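# Remove box lid, set it top-up on table

## Task

Lift the lid off the box and set it down flat on the table, top side up, resting entirely on the table and clear of the box; at the end the box must stand upright with all of its contents still inside.

## Robot and tools

Robot: two Trossen-style arms, left_arm and right_arm, facing each other across a table. Bases in the scene frame: left_arm at (-0.015, +0.449, +0.039) m, quat_wxyz (+0.709, 0, 0, -0.706); right_arm at (-0.009, -0.462, +0.039) m, quat_wxyz (+0.709, 0, 0, +0.705). The arm names do not match image sides. Each arm has six joints (joint 1 is the URDF's joint_0, counting outward) plus a parallel gripper. Cameras: cam_high, cam_left_wrist, cam_right_wrist, each 672x504.

Frames: the scene frame has its origin at the table centre, +z up, table surface at z = +0.020 m, left_arm on the +y side. Reported positions, orientations (quat_wxyz) and velocities are in the scene frame. Offsets you send, however, are along the current Hand target's own axes: the fingers point along gripper +x and open/close along gripper y. end_effector_position is the point between the fingers, roughly 3 to 4 cm short of the tips; only the last 1.5 cm of each finger's inner face is flat. Printed poses can be wrong by a few cm, more when reaching far.

Row format (used by execute_actions and move): 14 numbers, each in [-1, 1], always for both arms: left_arm dx, dy, dz, rx, ry, rz, opening, then right_arm in the same order. dx..rz are an offset (not a pose) from that arm's Hand target as it was when the action or move began; 1.0 equals 0.6 m of translation or 180 degrees; rx, ry, rz form a single rotation vector. Opening is absolute: +1 is fully open (0.080 m), empty fingers touch near -0.78, values down to -1 close no further. Closing fully takes at least about 0.6 s. An arm you want to keep still gets 0 for its six pose numbers and its current opening repeated; a 0 opening is a real command, not 'no change'.

execute_actions(actions, cameras): actions is a list of actions; each action is a list of up to 15 rows, one per 1/30 s step, with the last row held to fill 15 steps. Every row in an action counts from the action's starting Hand target, and each new action starts from the updated target, so a repeated offset moves further. An empty list just reports state and images. cameras selects images (omit, null or ["all"] for all, [] for none; a wrong name voids the call).

move(target, speed, blend, opening_speed, blocking, cameras): straight-line paths from each Hand target to one row, or through a list of up to 15 rows, all offsets measured from the same starting Hand targets. speed is m/s, 0.002 to 2.4, default 0.25 (rotation up to twice that in rad/s), one value or one per target. blend (m) rounds corners at intermediate targets. opening_speed (0.2 or more, per second on the -1..+1 scale) ramps fingers. Paths last 0.5 s minimum, 10 s maximum, ignore obstacles and the other arm, and lag more when fast. Opening changes on later list targets are applied after everything comes to rest there. blocking=false returns after 0.5 s while the move continues. The result adds a 'move:' line: done (within 8 mm and 2 degrees), off_target, moving, held (a check withheld steps or the clearance check ended the move), blocked (gripper stopped far from its command, usually by contact; the arm then holds), fault. limits=paced means the pose was clipped; limits=held means steps were withheld. done does not mean no contact.

wait(seconds 0 to 10) lets time pass with commands held; stop brakes a running move; zoom_image(camera, region [x0,y0,x1,y1], at most 504x504 px) enlarges part of the latest image; read_manual gives licence text only; finished_scene ends the scene irreversibly, so only call it when the lid is settled and the box upright.

Results: Hand target (last commanded pose after clipping; next offsets start here), end_effector_position and quat, velocities ('within noise' when joints are still), Joint positions (last entry per arm is opening in metres), grip_measured (same scale as opening; about 1 mm error, and up to 0.067 narrower than a hard part when squeezed), Joint torques and External joint torques (positive toward larger joint angle; outside pushes lower the reading), Tool commands, step readings for execute_actions, and MOTOR HOT / OVER-TEMPERATURE / TORQUE FAULT lines.

Control behaviour: commanded orientation is clipped each step to within 32 degrees of the measured one. Friction and gravity leave the gripper short, low or tilted; resend the missing offset and check tilt after each move. Waiting does not close a gap; a new command (even zeros) does. To grip, command roughly 0.08 below the grip_measured value at first contact. Torque load limits (N m): waist 17.2, shoulder 21.3, elbow 21.3, wrist pitch 3.91, wrist yaw 3.76, wrist roll 3.67; exceeding one stops that arm for 10 seconds, and held weight counts.

Avoid: dropping the lid or anything off the table (fails the task), releasing moving parts, slamming, hard hits or heavy pushes, arms colliding or one gripper closing on the other's fingers (can fail the scene), pressing toward unreachable poses or holding loads long (motor heating to 95 °C causes a 30 to 60 s stop or power-off), and paths near an arm's own base (can flip its shoulder posture; go around). To relieve a push, command the target back past the gripper. Loose objects may be nudged occasionally; thinking time lets the scene run.

Each tool is called after "Call:" in YAML: its name, and indented under it one key for each argument.

## Session

Call:
execute_actions:
  actions: []

Scene clock: 0.00 s.
left_arm: end_effector_position=(-0.1518, +0.2578, +0.2134) grip_measured=-0.350 end_effector_quat_wxyz=(+0.462, +0.241, +0.314, -0.793) | right_arm: end_effector_position=(+0.2035, -0.3195, +0.3677) grip_measured=+0.995 end_effector_quat_wxyz=(+0.907, -0.120, +0.038, +0.401)
Joint positions: left_arm=[-0.584 0.742 0.659 -0.658 0.064 -0.324 0.019] | right_arm=[-1.262 0.687 0.835 -0.339 -0.505 -0.285 0.08]
Joint velocities: within noise
Joint torques (N m): no reading
External joint torques (N m): no reading
Heat: left arm: hottest wrist yaw 32 °C (+0.0 °C/min); right arm: hottest wrist roll 30 °C (+0.0 °C/min).
Hand target: left_arm -0.1519, +0.2565, +0.2185; -0.462, -0.234, -0.310, +0.797 | right_arm +0.2021, -0.3204, +0.3747; +0.908, -0.120, +0.028, +0.400
Tool commands: left_gripper/opening=-0.350429 right_gripper/opening=+0.994644

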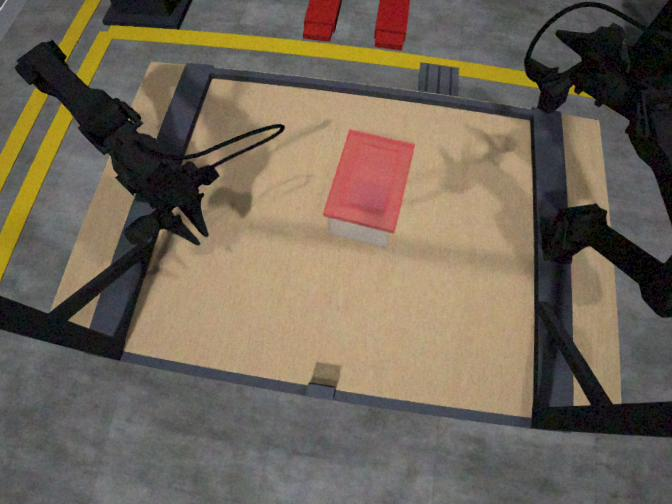

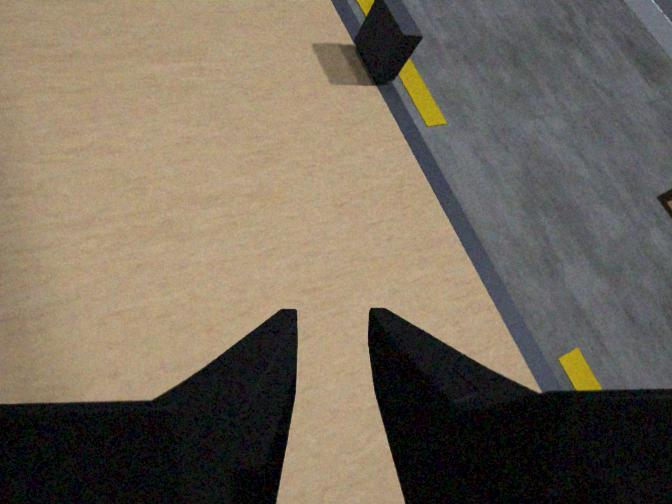

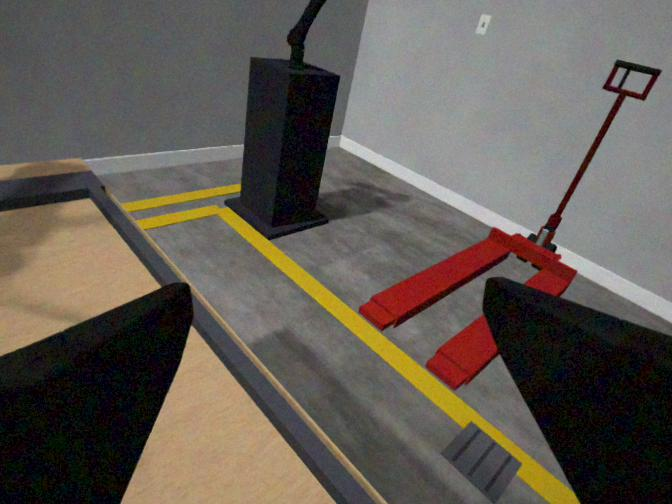

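Call:
zoom_image:
  camera: "cam_high"
  region: [290, 110, 450, 260]

Scaled by 3.150.

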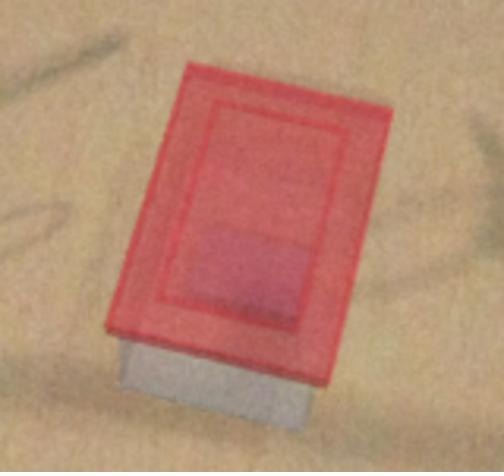

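Call:
move:
  target: [0,0,0,0,0,0,-0.35,-0.102,0.214,-0.136,-0.030,0.117,0.238,1]
  speed: 0.3

Scene clock: 8.40 s.
left_arm: end_effector_position=(-0.1527, +0.2585, +0.2135) grip_measured=-0.350 end_effector_quat_wxyz=(+0.459, +0.241, +0.316, -0.795) | right_arm: end_effector_position=(+0.0696, -0.3004, +0.2749) grip_measured=+0.995 end_effector_quat_wxyz=(+0.673, -0.206, +0.223, +0.675)
Joint positions: left_arm=[-0.584 0.742 0.659 -0.658 0.071 -0.324 0.019] | right_arm=[-1.111 0.729 0.903 -1.203 -0.83 -0.857 0.08]
Joint velocities: within noise
Joint torques (N m): left_arm=[0.01 -1.67 6.26 1.48 0.05 0.02] | right_arm=[0.26 0.12 7.2 0.92 -0.19 -0.14]
External joint torques (N m): left_arm=[0 -0.53 -0.38 0.03 0.03 0] | right_arm=[0.26 0.33 1.68 -0.04 0.22 -0.14]
Heat: left arm: hottest wrist yaw 32 °C (+0.0 °C/min); right arm: hottest wrist roll 30 °C (+0.0 °C/min).
Hand target: left_arm -0.1519, +0.2565, +0.2185; -0.462, -0.234, -0.310, +0.797 | right_arm +0.0702, -0.3003, +0.2795; +0.674, -0.212, +0.213, +0.675
Off the commanded pose: left_arm 0.005 m, 1 deg | right_arm 0.005 m, 1 deg.
move: done

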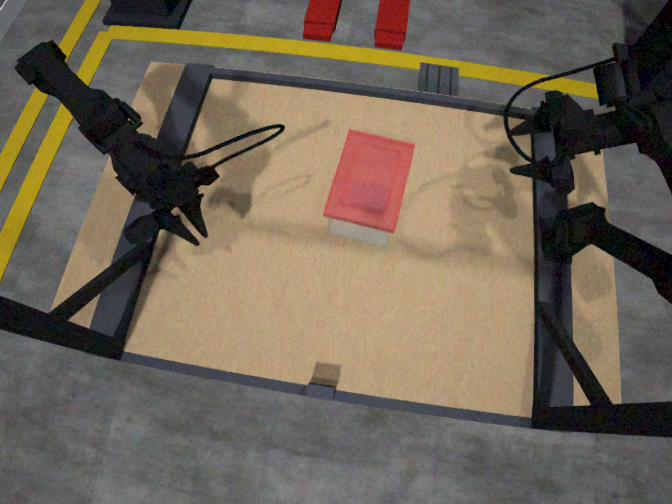

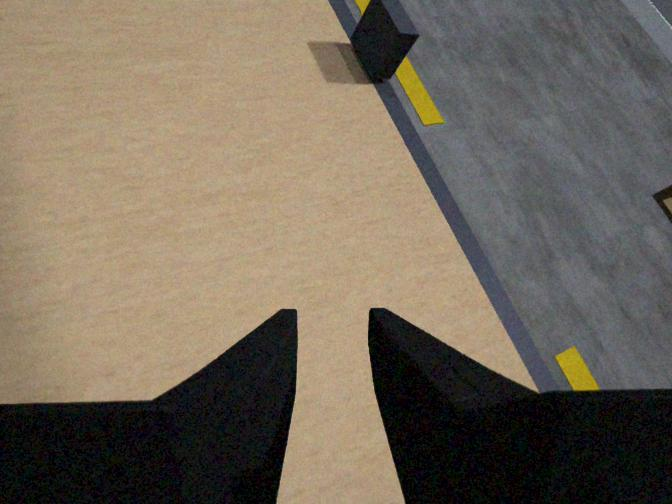

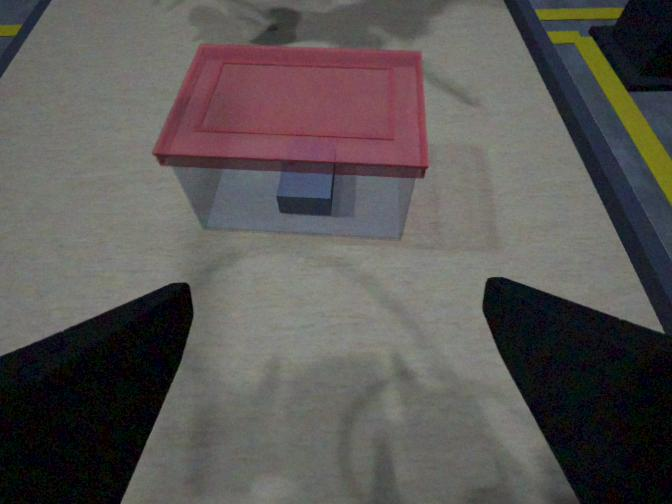

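Call:
zoom_image:
  camera: "cam_right_wrist"
  region: [140, 30, 300, 150]

Call:
zoom_image:
  camera: "cam_right_wrist"
  region: [290, 90, 450, 250]

Call:
zoom_image:
  camera: "cam_right_wrist"
  region: [140, 130, 300, 250]

Scaled by 3.150.

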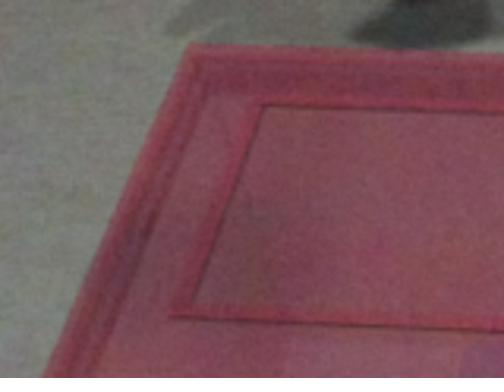

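Scaled by 3.150.

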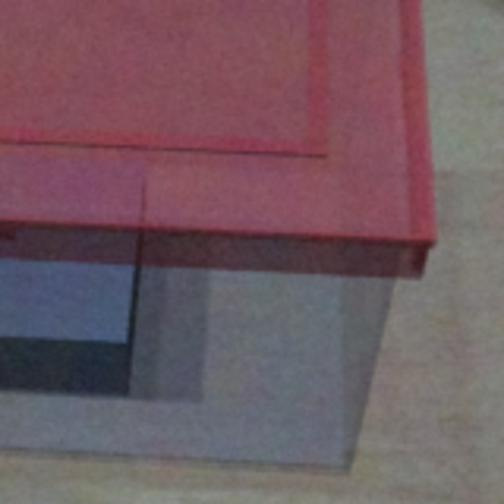

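Scaled by 3.150.

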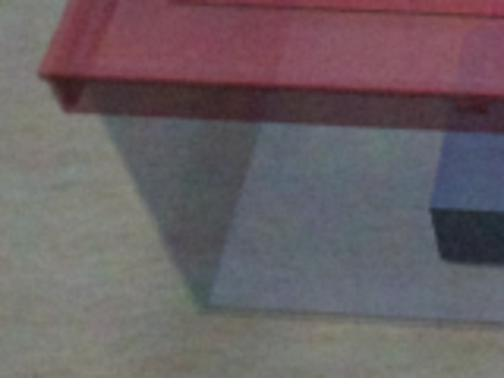

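Call:
zoom_image:
  camera: "cam_right_wrist"
  region: [250, 140, 340, 200]

Scaled by 5.600.

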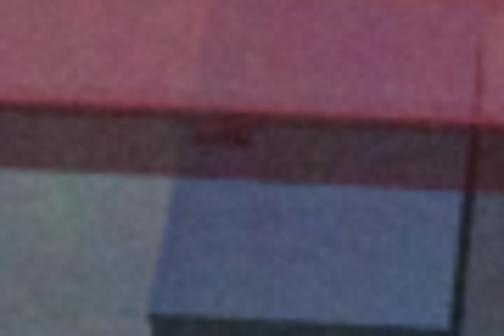

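Call:
move:
  target: [-0.221,0.230,0.029,-0.013,-0.064,0.156,-0.35,0,0,0,0,0,0,1]
  speed: 0.3

Scene clock: 26.73 s.
left_arm: end_effector_position=(+0.0299, +0.2710, +0.2741) grip_measured=-0.350 end_effector_quat_wxyz=(+0.676, +0.212, +0.221, -0.670) | right_arm: end_effector_position=(+0.0696, -0.3004, +0.2749) grip_measured=+0.995 end_effector_quat_wxyz=(+0.673, -0.206, +0.223, +0.675)
Joint positions: left_arm=[0.663 0.583 0.837 -0.994 0.524 0.415 0.019] | right_arm=[-1.111 0.729 0.903 -1.203 -0.83 -0.857 0.08]
Joint velocities: within noise
Joint torques (N m): left_arm=[0.26 0.18 6.65 1.09 0.47 0.23] | right_arm=[0.27 0.08 7.17 0.92 -0.19 -0.15]
External joint torques (N m): left_arm=[0.24 -0.1 0.68 -0.29 0.25 0.22] | right_arm=[0.26 0.33 1.65 -0.04 0.22 -0.15]
Heat: left arm: hottest wrist pitch 33 °C (+11.2 °C/min); right arm: hottest wrist roll 30 °C (+0.0 °C/min).
Hand target: left_arm +0.0297, +0.2701, +0.2797; +0.675, +0.213, +0.213, -0.674 | right_arm +0.0702, -0.3003, +0.2795; +0.674, -0.212, +0.213, +0.675
Off the commanded pose: left_arm 0.006 m, 1 deg | right_arm 0.005 m, 1 deg.
move: done

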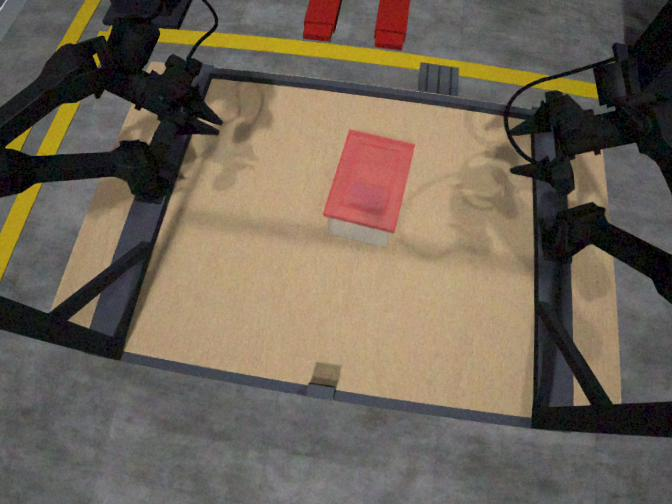

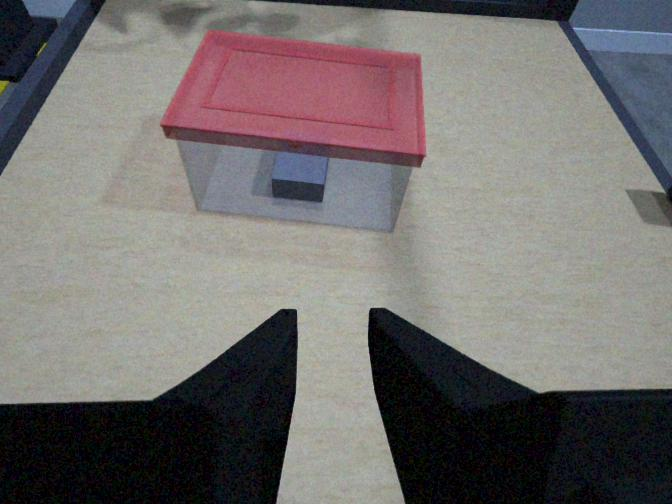

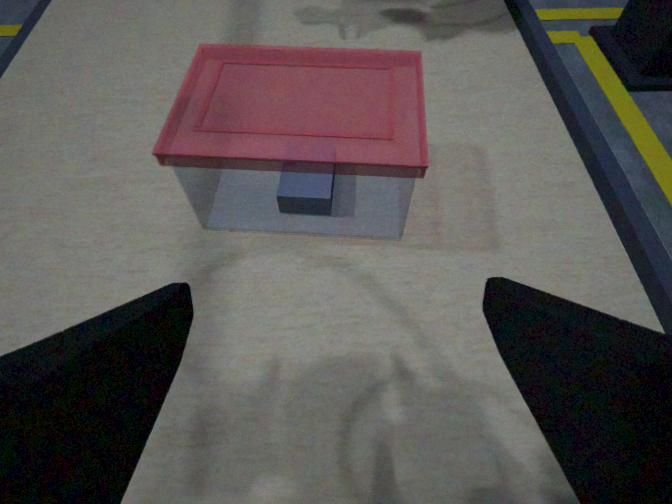

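Call:
move:
  target: [0.366,0.057,-0.032,0.0207,0,-0.0296,0.5,0.316,0.068,-0.067,0.0207,0,-0.0296,0.5]
  speed: 0.2

Scene clock: 47.27 s.
left_arm: end_effector_position=(+0.0624, +0.1066, +0.1316) grip_measured=+0.497 end_effector_quat_wxyz=(+0.632, +0.229, +0.210, -0.710) | right_arm: end_effector_position=(+0.0290, -0.1684, +0.1374) grip_measured=+0.503 end_effector_quat_wxyz=(+0.709, -0.205, +0.225, +0.636)
Joint positions: left_arm=[0.387 1.412 0.587 0.128 0.406 0.308 0.057] | right_arm=[-0.134 1.06 0.373 0.068 -0.025 -0.024 0.058]
Joint velocities: within noise
Joint torques (N m): left_arm=[-0.25 -4.25 6.33 1.85 0.09 -0.19] | right_arm=[0.28 -1.95 5.5 2.25 0.19 0.24]
External joint torques (N m): left_arm=[-0.29 0.48 0.43 0.41 -0.07 -0.19] | right_arm=[0.3 0.62 -0.56 0.77 0.19 0.23]
Heat: left arm: hottest wrist pitch 33 °C (+6.3 °C/min); right arm: hottest elbow 30 °C (+6.3 °C/min).
Hand target: left_arm +0.0640, +0.1013, +0.1380; +0.635, +0.224, +0.201, -0.711 | right_arm +0.0292, -0.1680, +0.1380; +0.711, -0.200, +0.225, +0.635
Off the commanded pose: left_arm 0.008 m, 1 deg | right_arm 0.001 m, 1 deg.
move: done

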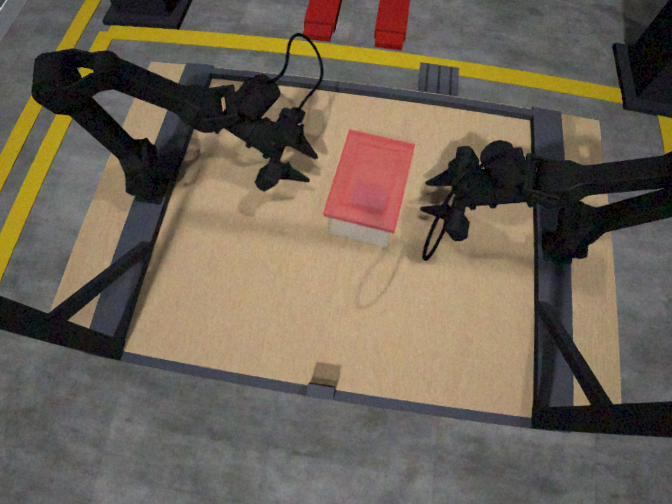

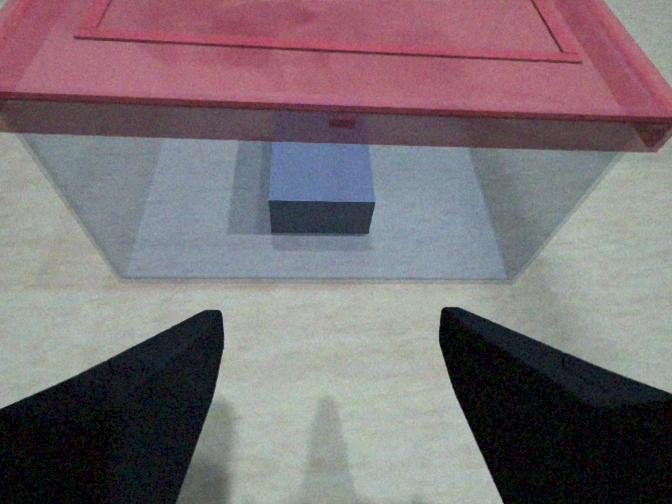

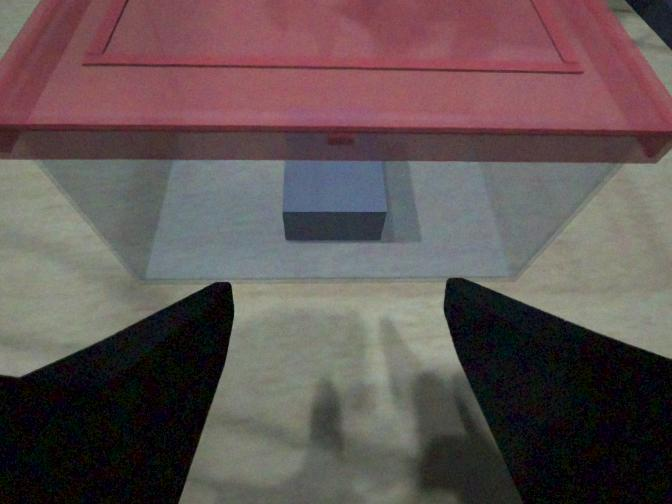

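Call:
move:
  target: [0.048,-0.005,0.048,0,0,0,0.5,0.054,0,0.0395,0,0,0,0.5]
  speed: 0.1

Scene clock: 53.03 s.
left_arm: end_effector_position=(+0.0544, +0.0670, +0.1392) grip_measured=+0.497 end_effector_quat_wxyz=(+0.632, +0.229, +0.209, -0.711) | right_arm: end_effector_position=(+0.0339, -0.1365, +0.1269) grip_measured=+0.503 end_effector_quat_wxyz=(+0.707, -0.214, +0.236, +0.632)
Joint positions: left_arm=[0.306 1.532 0.722 0.134 0.344 0.256 0.057] | right_arm=[-0.134 1.272 0.461 0.163 -0.022 -0.021 0.058]
Joint velocities: within noise
Joint torques (N m): left_arm=[-0.18 -5.11 6.48 1.78 0.05 -0.19] | right_arm=[0.26 -2.89 8.49 2.22 0.19 0.24]
External joint torques (N m): left_arm=[-0.22 0.57 0.49 0.31 -0.08 -0.19] | right_arm=[0.28 0.73 2.79 0.76 0.19 0.23]
Heat: left arm: hottest wrist pitch 34 °C (+6.8 °C/min); right arm: hottest elbow 31 °C (+6.8 °C/min).
Hand target: left_arm +0.0565, +0.0618, +0.1450; +0.635, +0.224, +0.201, -0.711 | right_arm +0.0337, -0.1281, +0.1388; +0.711, -0.200, +0.225, +0.635
Off the commanded pose: left_arm 0.008 m, 1 deg | right_arm 0.015 m, 2 deg.
move: off_target (right_arm)

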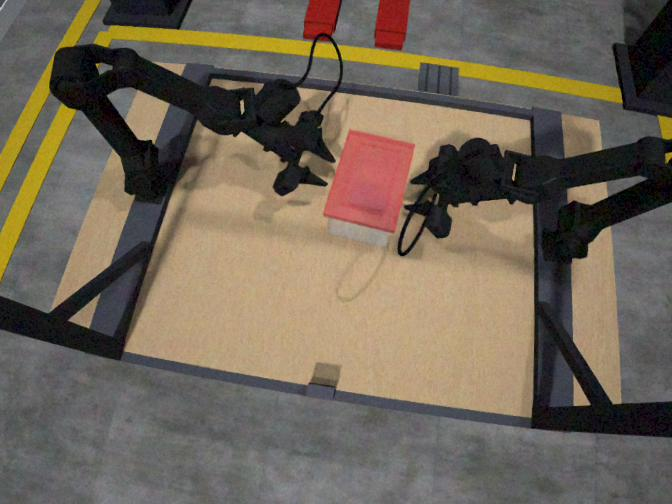

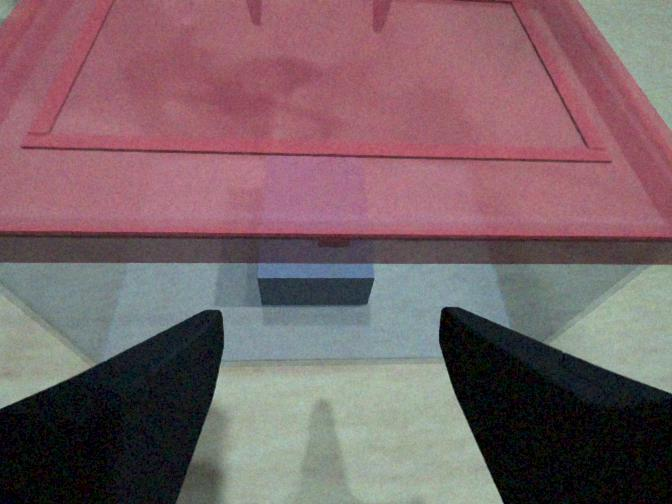

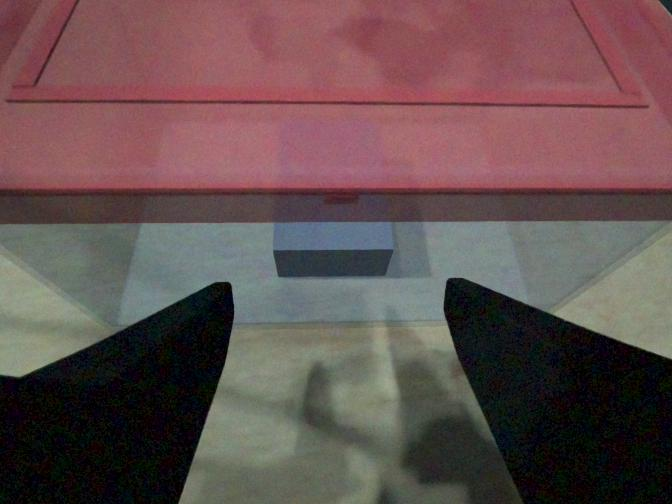

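Call:
move:
  target: [0,0,0,0,0,0,0.5,0,0,0,0,0,0,0.5]
  speed: 0.1
  cameras: ["cam_right_wrist"]

Scene clock: 55.87 s.
left_arm: end_effector_position=(+0.0544, +0.0670, +0.1392) grip_measured=+0.497 end_effector_quat_wxyz=(+0.632, +0.229, +0.209, -0.711) | right_arm: end_effector_position=(+0.0339, -0.1365, +0.1269) grip_measured=+0.503 end_effector_quat_wxyz=(+0.707, -0.214, +0.236, +0.632)
Joint positions: left_arm=[0.306 1.532 0.722 0.134 0.344 0.256 0.057] | right_arm=[-0.134 1.272 0.461 0.163 -0.022 -0.021 0.058]
Joint velocities: within noise
Joint torques (N m): left_arm=[-0.17 -5.09 6.46 1.79 0.07 -0.19] | right_arm=[0.26 -2.91 8.46 2.21 0.19 0.23]
External joint torques (N m): left_arm=[-0.18 0.63 0.46 0.3 -0.07 -0.19] | right_arm=[0.27 0.7 2.76 0.76 0.19 0.23]
Heat: left arm: hottest wrist pitch 35 °C (+7.5 °C/min); right arm: hottest elbow 31 °C (+6.4 °C/min).
Hand target: left_arm +0.0565, +0.0618, +0.1450; +0.635, +0.224, +0.201, -0.711 | right_arm +0.0337, -0.1281, +0.1388; +0.711, -0.200, +0.225, +0.635
Off the commanded pose: left_arm 0.008 m, 1 deg | right_arm 0.015 m, 2 deg.
move: off_target (right_arm)
Images, in order (width x height): cam_right_wrist 672x504.

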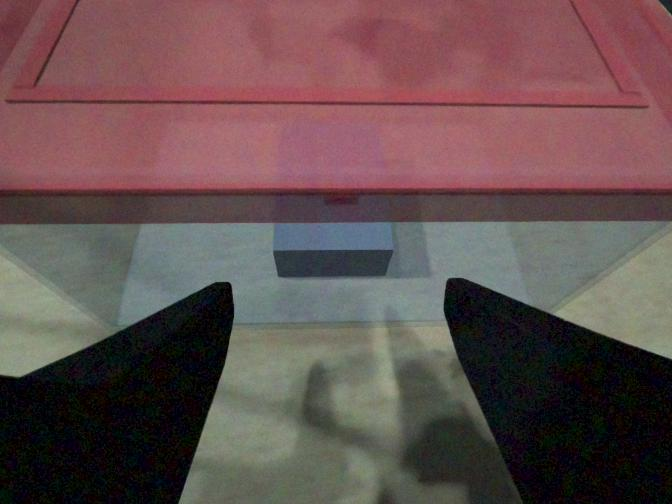

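Call:
move:
  target: [0.007,0,0.007,0,0,0,0.5,0.010,0,0.015,0,0,0,0.5]
  speed: 0.1

Scene clock: 58.27 s.
left_arm: end_effector_position=(+0.0572, +0.0616, +0.1403) grip_measured=+0.497 end_effector_quat_wxyz=(+0.635, +0.228, +0.209, -0.708) | right_arm: end_effector_position=(+0.0357, -0.1260, +0.1314) grip_measured=+0.503 end_effector_quat_wxyz=(+0.708, -0.212, +0.234, +0.632)
Joint positions: left_arm=[0.306 1.55 0.743 0.134 0.337 0.251 0.057] | right_arm=[-0.134 1.309 0.502 0.163 -0.02 -0.021 0.058]
Joint velocities: within noise
Joint torques (N m): left_arm=[-0.3 -5.25 6.49 1.66 0.04 -0.19] | right_arm=[0.26 -3.16 8.51 1.84 0.19 0.24]
External joint torques (N m): left_arm=[-0.26 0.55 0.51 0.19 -0.1 -0.2] | right_arm=[0.27 0.72 2.79 0.38 0.2 0.24]
Heat: left arm: hottest wrist pitch 35 °C (+7.2 °C/min); right arm: hottest elbow 31 °C (+6.2 °C/min).
Hand target: left_arm +0.0559, +0.0560, +0.1460; +0.635, +0.224, +0.201, -0.711 | right_arm +0.0349, -0.1181, +0.1427; +0.711, -0.200, +0.225, +0.635
Off the commanded pose: left_arm 0.008 m, 1 deg | right_arm 0.014 m, 2 deg.
move: off_target (right_arm)

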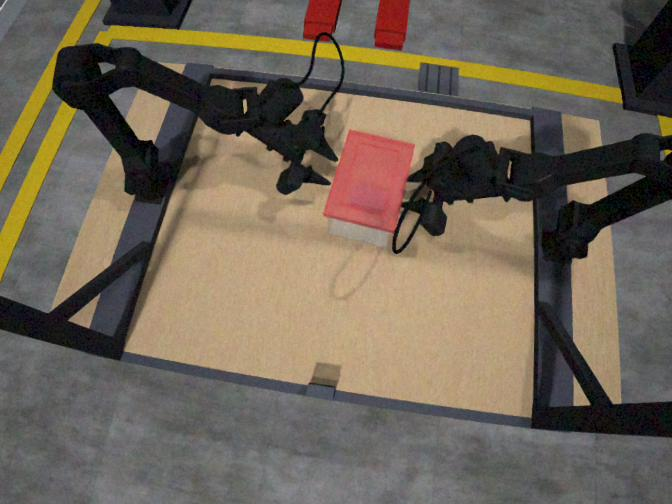

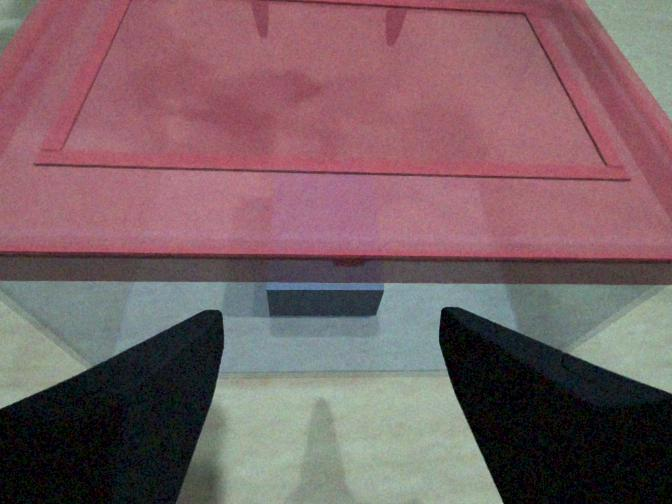

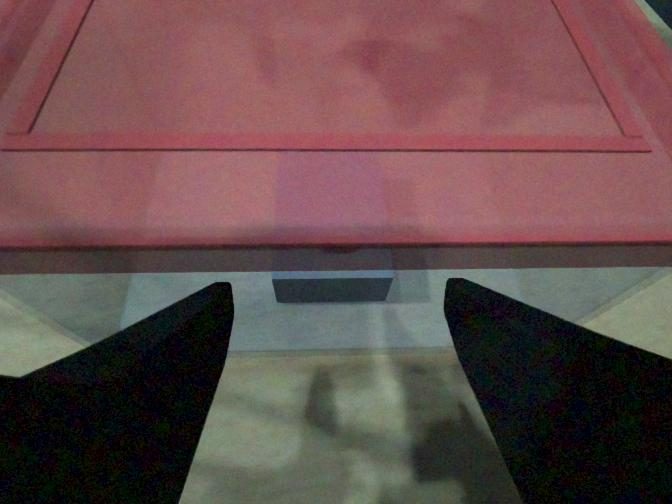

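Call:
move:
  target: [0.0085,-0.0075,0.014,0,0,0,0.5,0.009,0,0.0103,0,0,0,0.5]
  speed: 0.06

Scene clock: 61.13 s.
left_arm: end_effector_position=(+0.0533, +0.0552, +0.1434) grip_measured=+0.497 end_effector_quat_wxyz=(+0.636, +0.230, +0.207, -0.707) | right_arm: end_effector_position=(+0.0363, -0.1218, +0.1321) grip_measured=+0.503 end_effector_quat_wxyz=(+0.707, -0.213, +0.236, +0.631)
Joint positions: left_arm=[0.284 1.561 0.768 0.125 0.317 0.24 0.057] | right_arm=[-0.134 1.327 0.521 0.16 -0.02 -0.02 0.058]
Joint velocities: within noise
Joint torques (N m): left_arm=[-0.7 -4.76 7.32 1.54 0 -0.21] | right_arm=[0.27 -2.15 9.91 2.05 0.21 0.25]
External joint torques (N m): left_arm=[-0.68 1.17 1.35 0.07 -0.13 -0.21] | right_arm=[0.28 1.86 4.2 0.59 0.22 0.24]
Heat: left arm: hottest wrist pitch 35 °C (+6.1 °C/min); right arm: hottest elbow 31 °C (+6.1 °C/min).
Hand target: left_arm +0.0504, +0.0476, +0.1500; +0.635, +0.224, +0.201, -0.711 | right_arm +0.0358, -0.1102, +0.1447; +0.711, -0.200, +0.225, +0.635
Off the commanded pose: left_arm 0.010 m, 1 deg | right_arm 0.017 m, 2 deg.
move: off_target (left_arm, right_arm)

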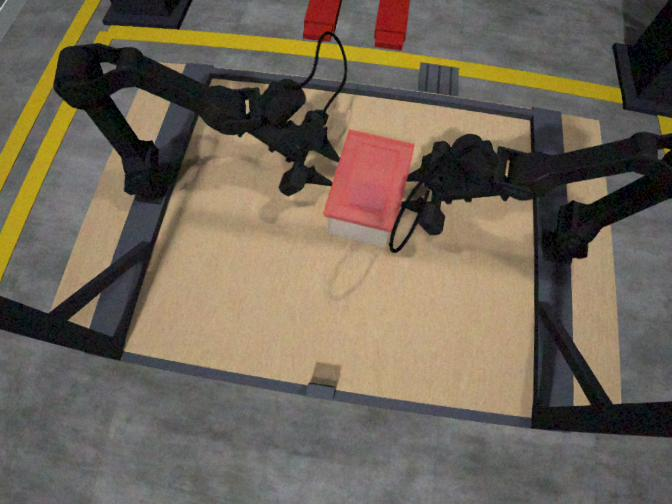

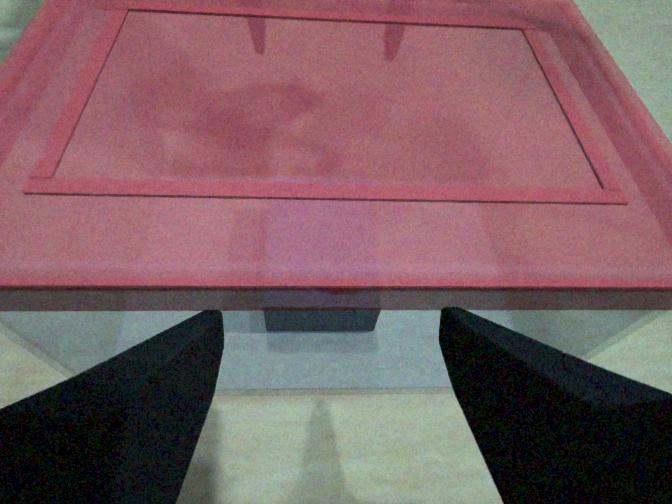

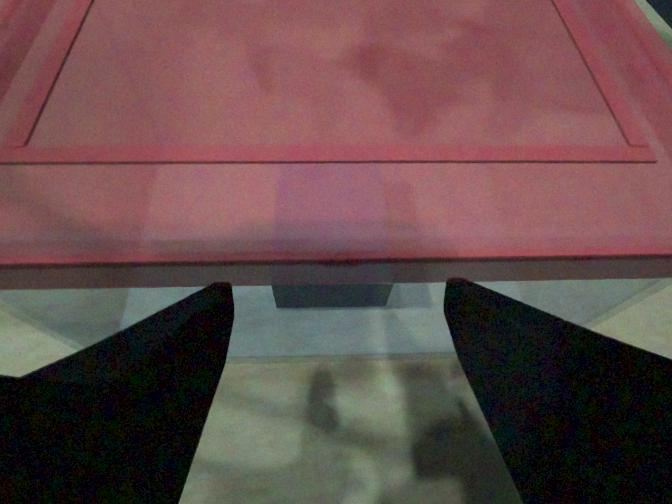

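Call:
zoom_image:
  camera: "cam_right_wrist"
  region: [180, 240, 300, 330]

Call:
zoom_image:
  camera: "cam_left_wrist"
  region: [160, 270, 280, 360]

Scaled by 4.200.

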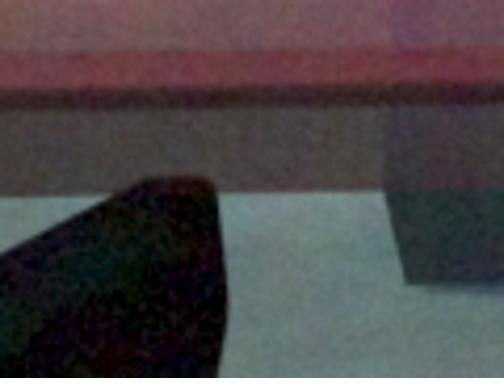

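Scaled by 4.200.

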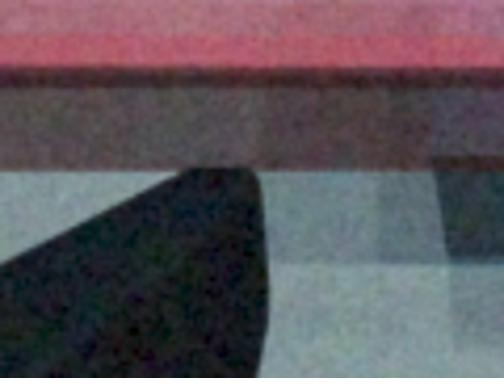

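Call:
move:
  target:
    - [-0.024,0,0,0,0,0,0.5,-0.024,0,0,0,0,0,0.5]
    - [-0.0077,0,0.011,0,0,0,0.5,-0.0077,0,0.011,0,0,0,0.5]
  speed: 0.06

Scene clock: 65.90 s.
left_arm: end_effector_position=(+0.0501, +0.0559, +0.1490) grip_measured=+0.497 end_effector_quat_wxyz=(+0.631, +0.229, +0.213, -0.710) | right_arm: end_effector_position=(+0.0362, -0.1221, +0.1359) grip_measured=+0.503 end_effector_quat_wxyz=(+0.706, -0.216, +0.241, +0.630)
Joint positions: left_arm=[0.28 1.546 0.783 0.086 0.324 0.234 0.057] | right_arm=[-0.134 1.316 0.542 0.114 -0.02 -0.018 0.058]
Joint velocities: within noise
Joint torques (N m): left_arm=[-0.32 -5.02 7.73 1.66 -0.09 -0.18] | right_arm=[0.26 -3.12 9.93 2.21 0.19 0.19]
External joint torques (N m): left_arm=[-0.32 0.9 1.61 0.18 -0.22 -0.18] | right_arm=[0.28 0.86 4.17 0.77 0.19 0.19]
Heat: left arm: hottest elbow 35 °C (+9.0 °C/min); right arm: hottest elbow 32 °C (+6.0 °C/min).
Hand target: left_arm +0.0504, +0.0476, +0.1581; +0.635, +0.224, +0.201, -0.711 | right_arm +0.0358, -0.1102, +0.1528; +0.711, -0.200, +0.225, +0.635
Off the commanded pose: left_arm 0.012 m, 2 deg | right_arm 0.021 m, 3 deg.
move: off_target (left_arm, right_arm)

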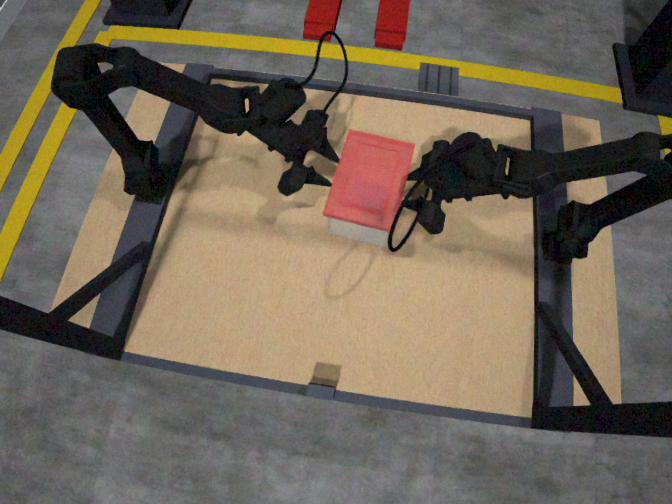

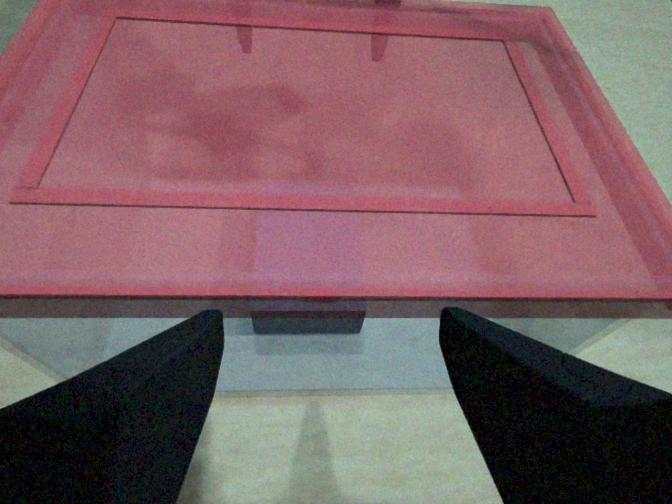

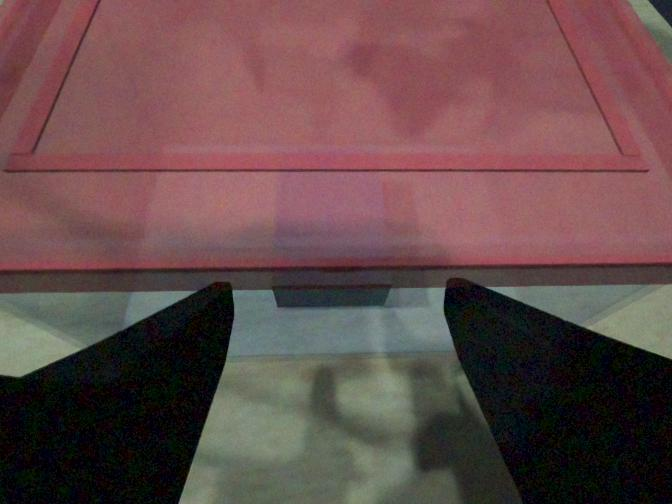

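Call:
move:
  target: [0.0137,0,0.0096,0,0,0,0.5,0.0137,0,0.0096,0,0,0,0.5]
  speed: 0.06

Scene clock: 67.93 s.
left_arm: end_effector_position=(+0.0494, +0.0539, +0.1485) grip_measured=+0.497 end_effector_quat_wxyz=(+0.629, +0.230, +0.217, -0.710) | right_arm: end_effector_position=(+0.0362, -0.1204, +0.1352) grip_measured=+0.503 end_effector_quat_wxyz=(+0.705, -0.218, +0.244, +0.630)
Joint positions: left_arm=[0.277 1.555 0.797 0.073 0.324 0.233 0.057] | right_arm=[-0.134 1.327 0.551 0.109 -0.022 -0.018 0.058]
Joint velocities: within noise
Joint torques (N m): left_arm=[-1.02 -2.5 9.77 2.7 -0.42 -0.24] | right_arm=[0.32 -0.33 12.39 3.2 0.2 0.2]
External joint torques (N m): left_arm=[-1 3.47 3.69 1.24 -0.56 -0.25] | right_arm=[0.37 3.74 6.61 1.75 0.2 0.2]
Heat: left arm: hottest elbow 35 °C (+8.0 °C/min); right arm: hottest elbow 33 °C (+7.0 °C/min).
Hand target: left_arm +0.0493, +0.0376, +0.1581; +0.635, +0.224, +0.201, -0.711 | right_arm +0.0369, -0.1002, +0.1528; +0.711, -0.200, +0.225, +0.635
Off the commanded pose: left_arm 0.019 m, 2 deg | right_arm 0.027 m, 3 deg.
move: off_target (left_arm, right_arm)

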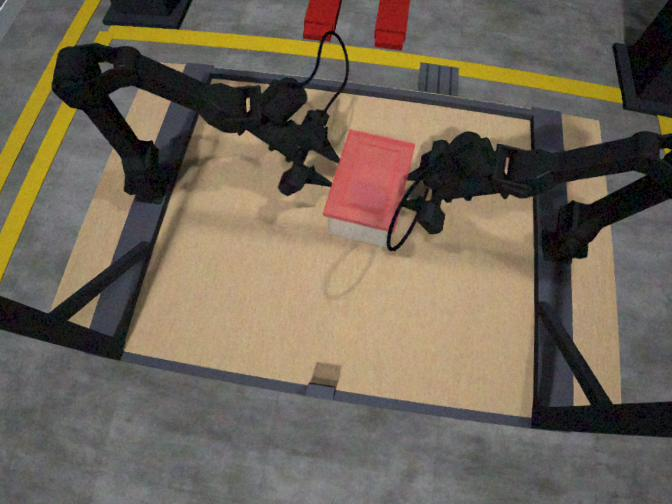

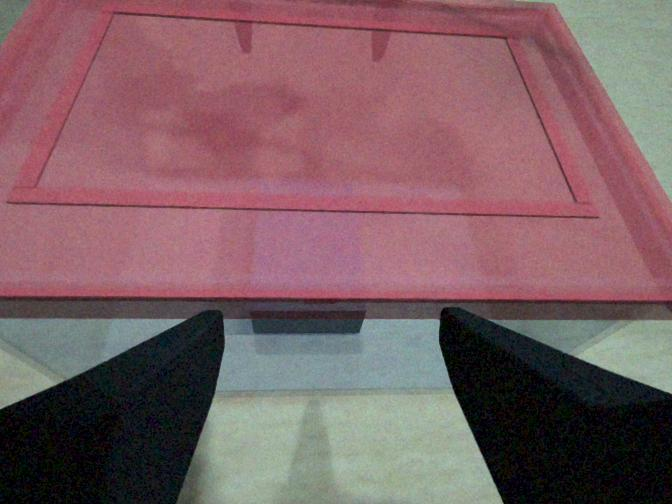

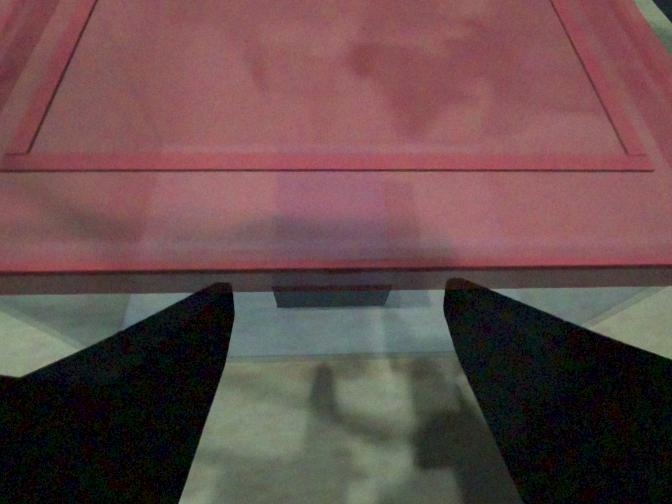

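Call:
move:
  target: [-0.029,0,0.041,0,0,0,0.5,-0.029,0,0.041,0,0,0,0.5]
  speed: 0.06

Scene clock: 70.13 s.
left_arm: end_effector_position=(+0.0502, +0.0533, +0.1547) grip_measured=+0.497 end_effector_quat_wxyz=(+0.625, +0.247, +0.240, -0.700) | right_arm: end_effector_position=(+0.0365, -0.1218, +0.1402) grip_measured=+0.503 end_effector_quat_wxyz=(+0.696, -0.241, +0.270, +0.620)
Joint positions: left_arm=[0.271 1.555 0.869 -0.058 0.303 0.233 0.057] | right_arm=[-0.134 1.325 0.628 -0.043 -0.019 -0.018 0.058]
Joint velocities: within noise
Joint torques (N m): left_arm=[0.01 -6.59 5.77 1.57 0.21 -0.02] | right_arm=[-0.01 -4.03 6.46 1.95 -0.01 0.02]
External joint torques (N m): left_arm=[0.06 -0.54 -0.37 0.17 0.08 -0.02] | right_arm=[0.04 0.18 0.54 0.56 -0.01 0.01]
Heat: left arm: hottest wrist pitch 36 °C (+5.1 °C/min); right arm: hottest elbow 33 °C (+6.1 °C/min).
Hand target: left_arm +0.0484, +0.0504, +0.1603; +0.625, +0.243, +0.232, -0.704 (not the last commanded pose) | right_arm +0.0349, -0.1188, +0.1459; +0.697, -0.234, +0.263, +0.625 (not the last commanded pose)
Off the commanded pose: left_arm 0.037 m, 5 deg | right_arm 0.048 m, 7 deg.
move: blocked (right_arm; both arms now hold where they are), off_target (left_arm)

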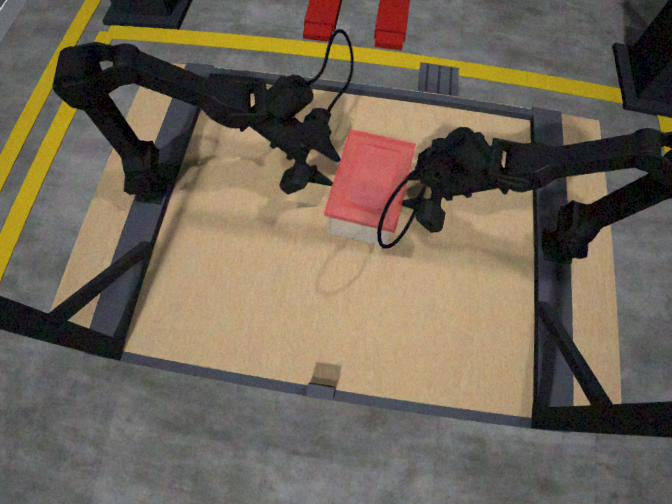

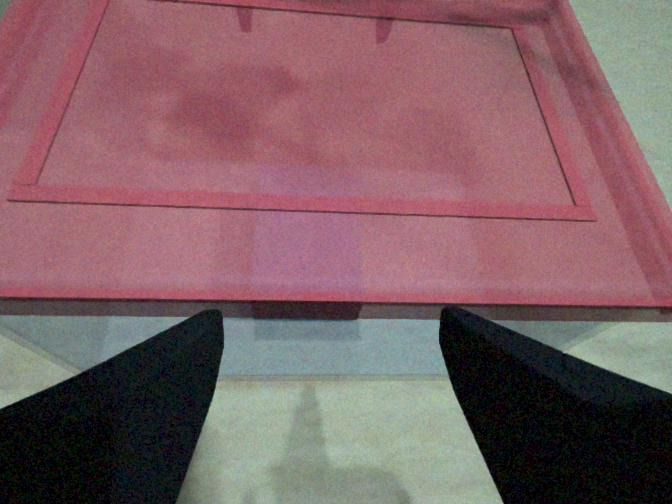

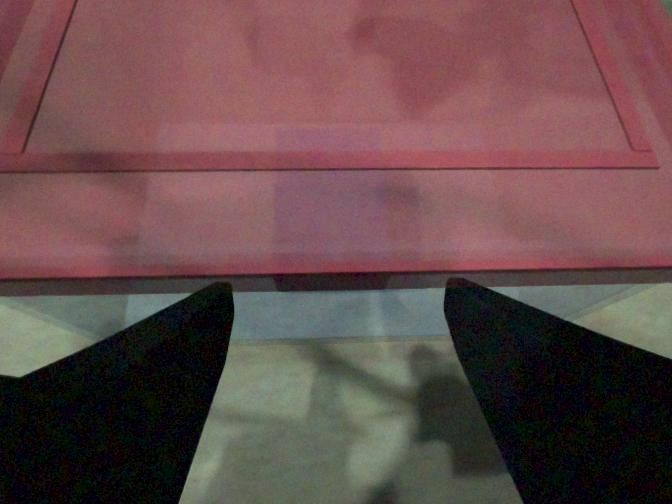

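Call:
zoom_image:
  camera: "cam_high"
  region: [290, 110, 450, 260]

Call:
zoom_image:
  camera: "cam_right_wrist"
  region: [100, 230, 460, 350]

Scaled by 3.150.

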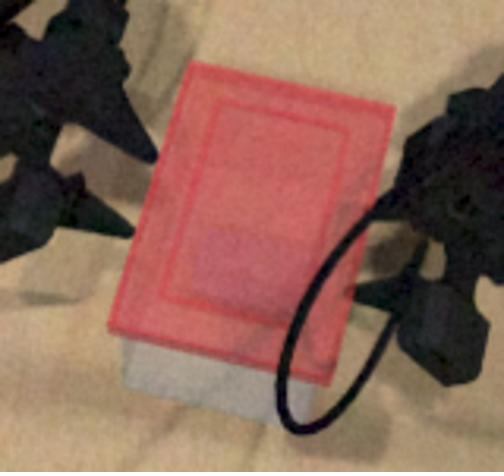

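Scaled by 1.400.

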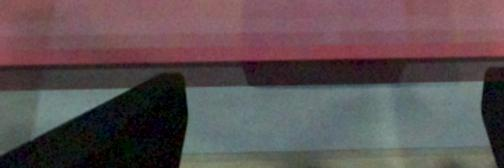

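Call:
move:
  target:
    - [-0.0155,0,-0.0127,0,0,0,0.5,-0.015,0,-0.013,0,0,0,0.5]
    - [0.001,0,-0.033,0,-0.024,0,0.5,-0.003,0,-0.027,0,-0.034,0,0.5]
  speed: 0.08

Scene clock: 79.97 s.
left_arm: end_effector_position=(+0.0473, +0.0629, +0.1442) grip_measured=+0.497 end_effector_quat_wxyz=(+0.632, +0.220, +0.210, -0.713) | right_arm: end_effector_position=(+0.0351, -0.1314, +0.1320) grip_measured=+0.503 end_effector_quat_wxyz=(+0.710, -0.207, +0.229, +0.632)
Joint positions: left_arm=[0.281 1.527 0.73 0.138 0.334 0.223 0.057] | right_arm=[-0.134 1.279 0.473 0.178 -0.019 -0.018 0.058]
Joint velocities: within noise
Joint torques (N m): left_arm=[0.3 -5.37 4.58 1.9 0.33 -0.19] | right_arm=[-0.22 -3.68 5.02 2.23 -0.13 0.05]
External joint torques (N m): left_arm=[0.28 0.37 -1.52 0.39 0.2 -0.2] | right_arm=[-0.24 0.02 -0.7 0.77 -0.11 0.05]
Heat: left arm: hottest wrist pitch 35 °C (+3.0 °C/min); right arm: hottest elbow 33 °C (+5.0 °C/min).
Hand target: left_arm +0.0494, +0.0624, +0.1446; +0.634, +0.216, +0.209, -0.713 | right_arm +0.0336, -0.1308, +0.1349; +0.710, -0.200, +0.225, +0.637
Off the commanded pose: left_arm 0.002 m, 1 deg | right_arm 0.003 m, 1 deg.
move: done

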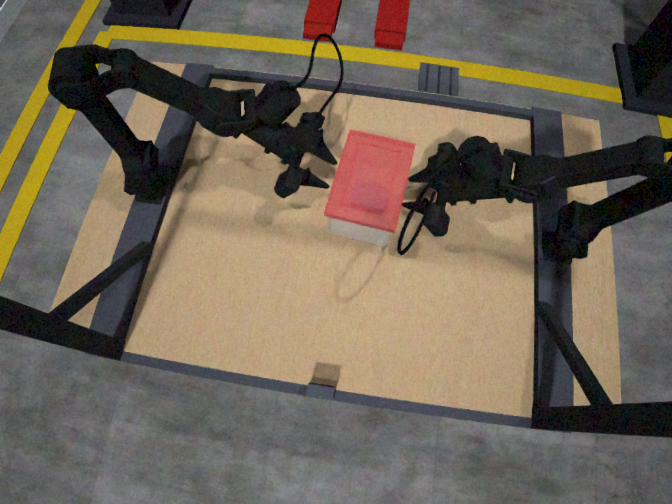

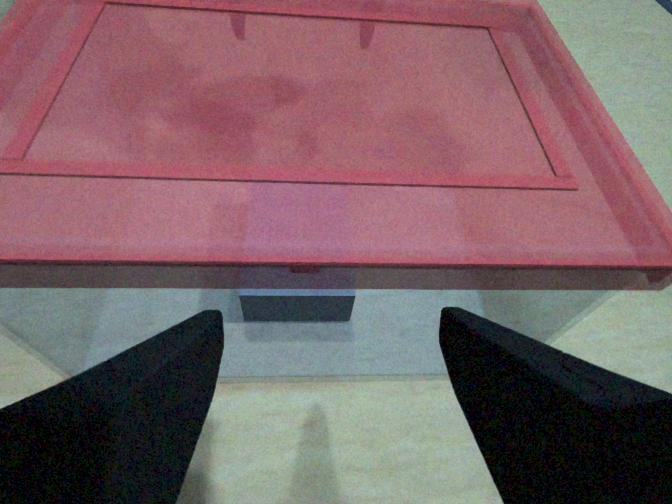

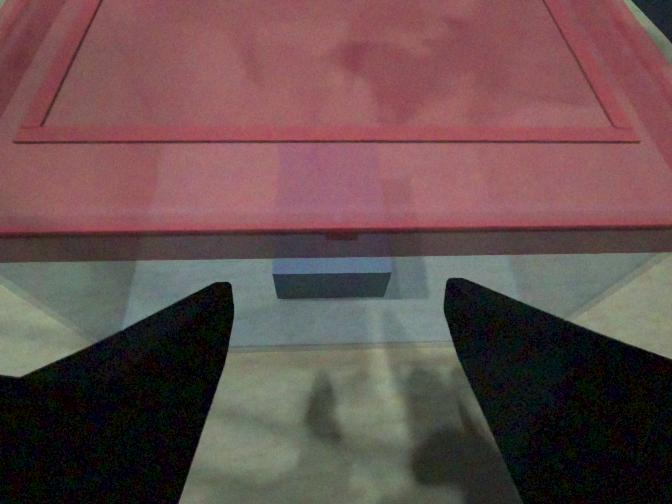

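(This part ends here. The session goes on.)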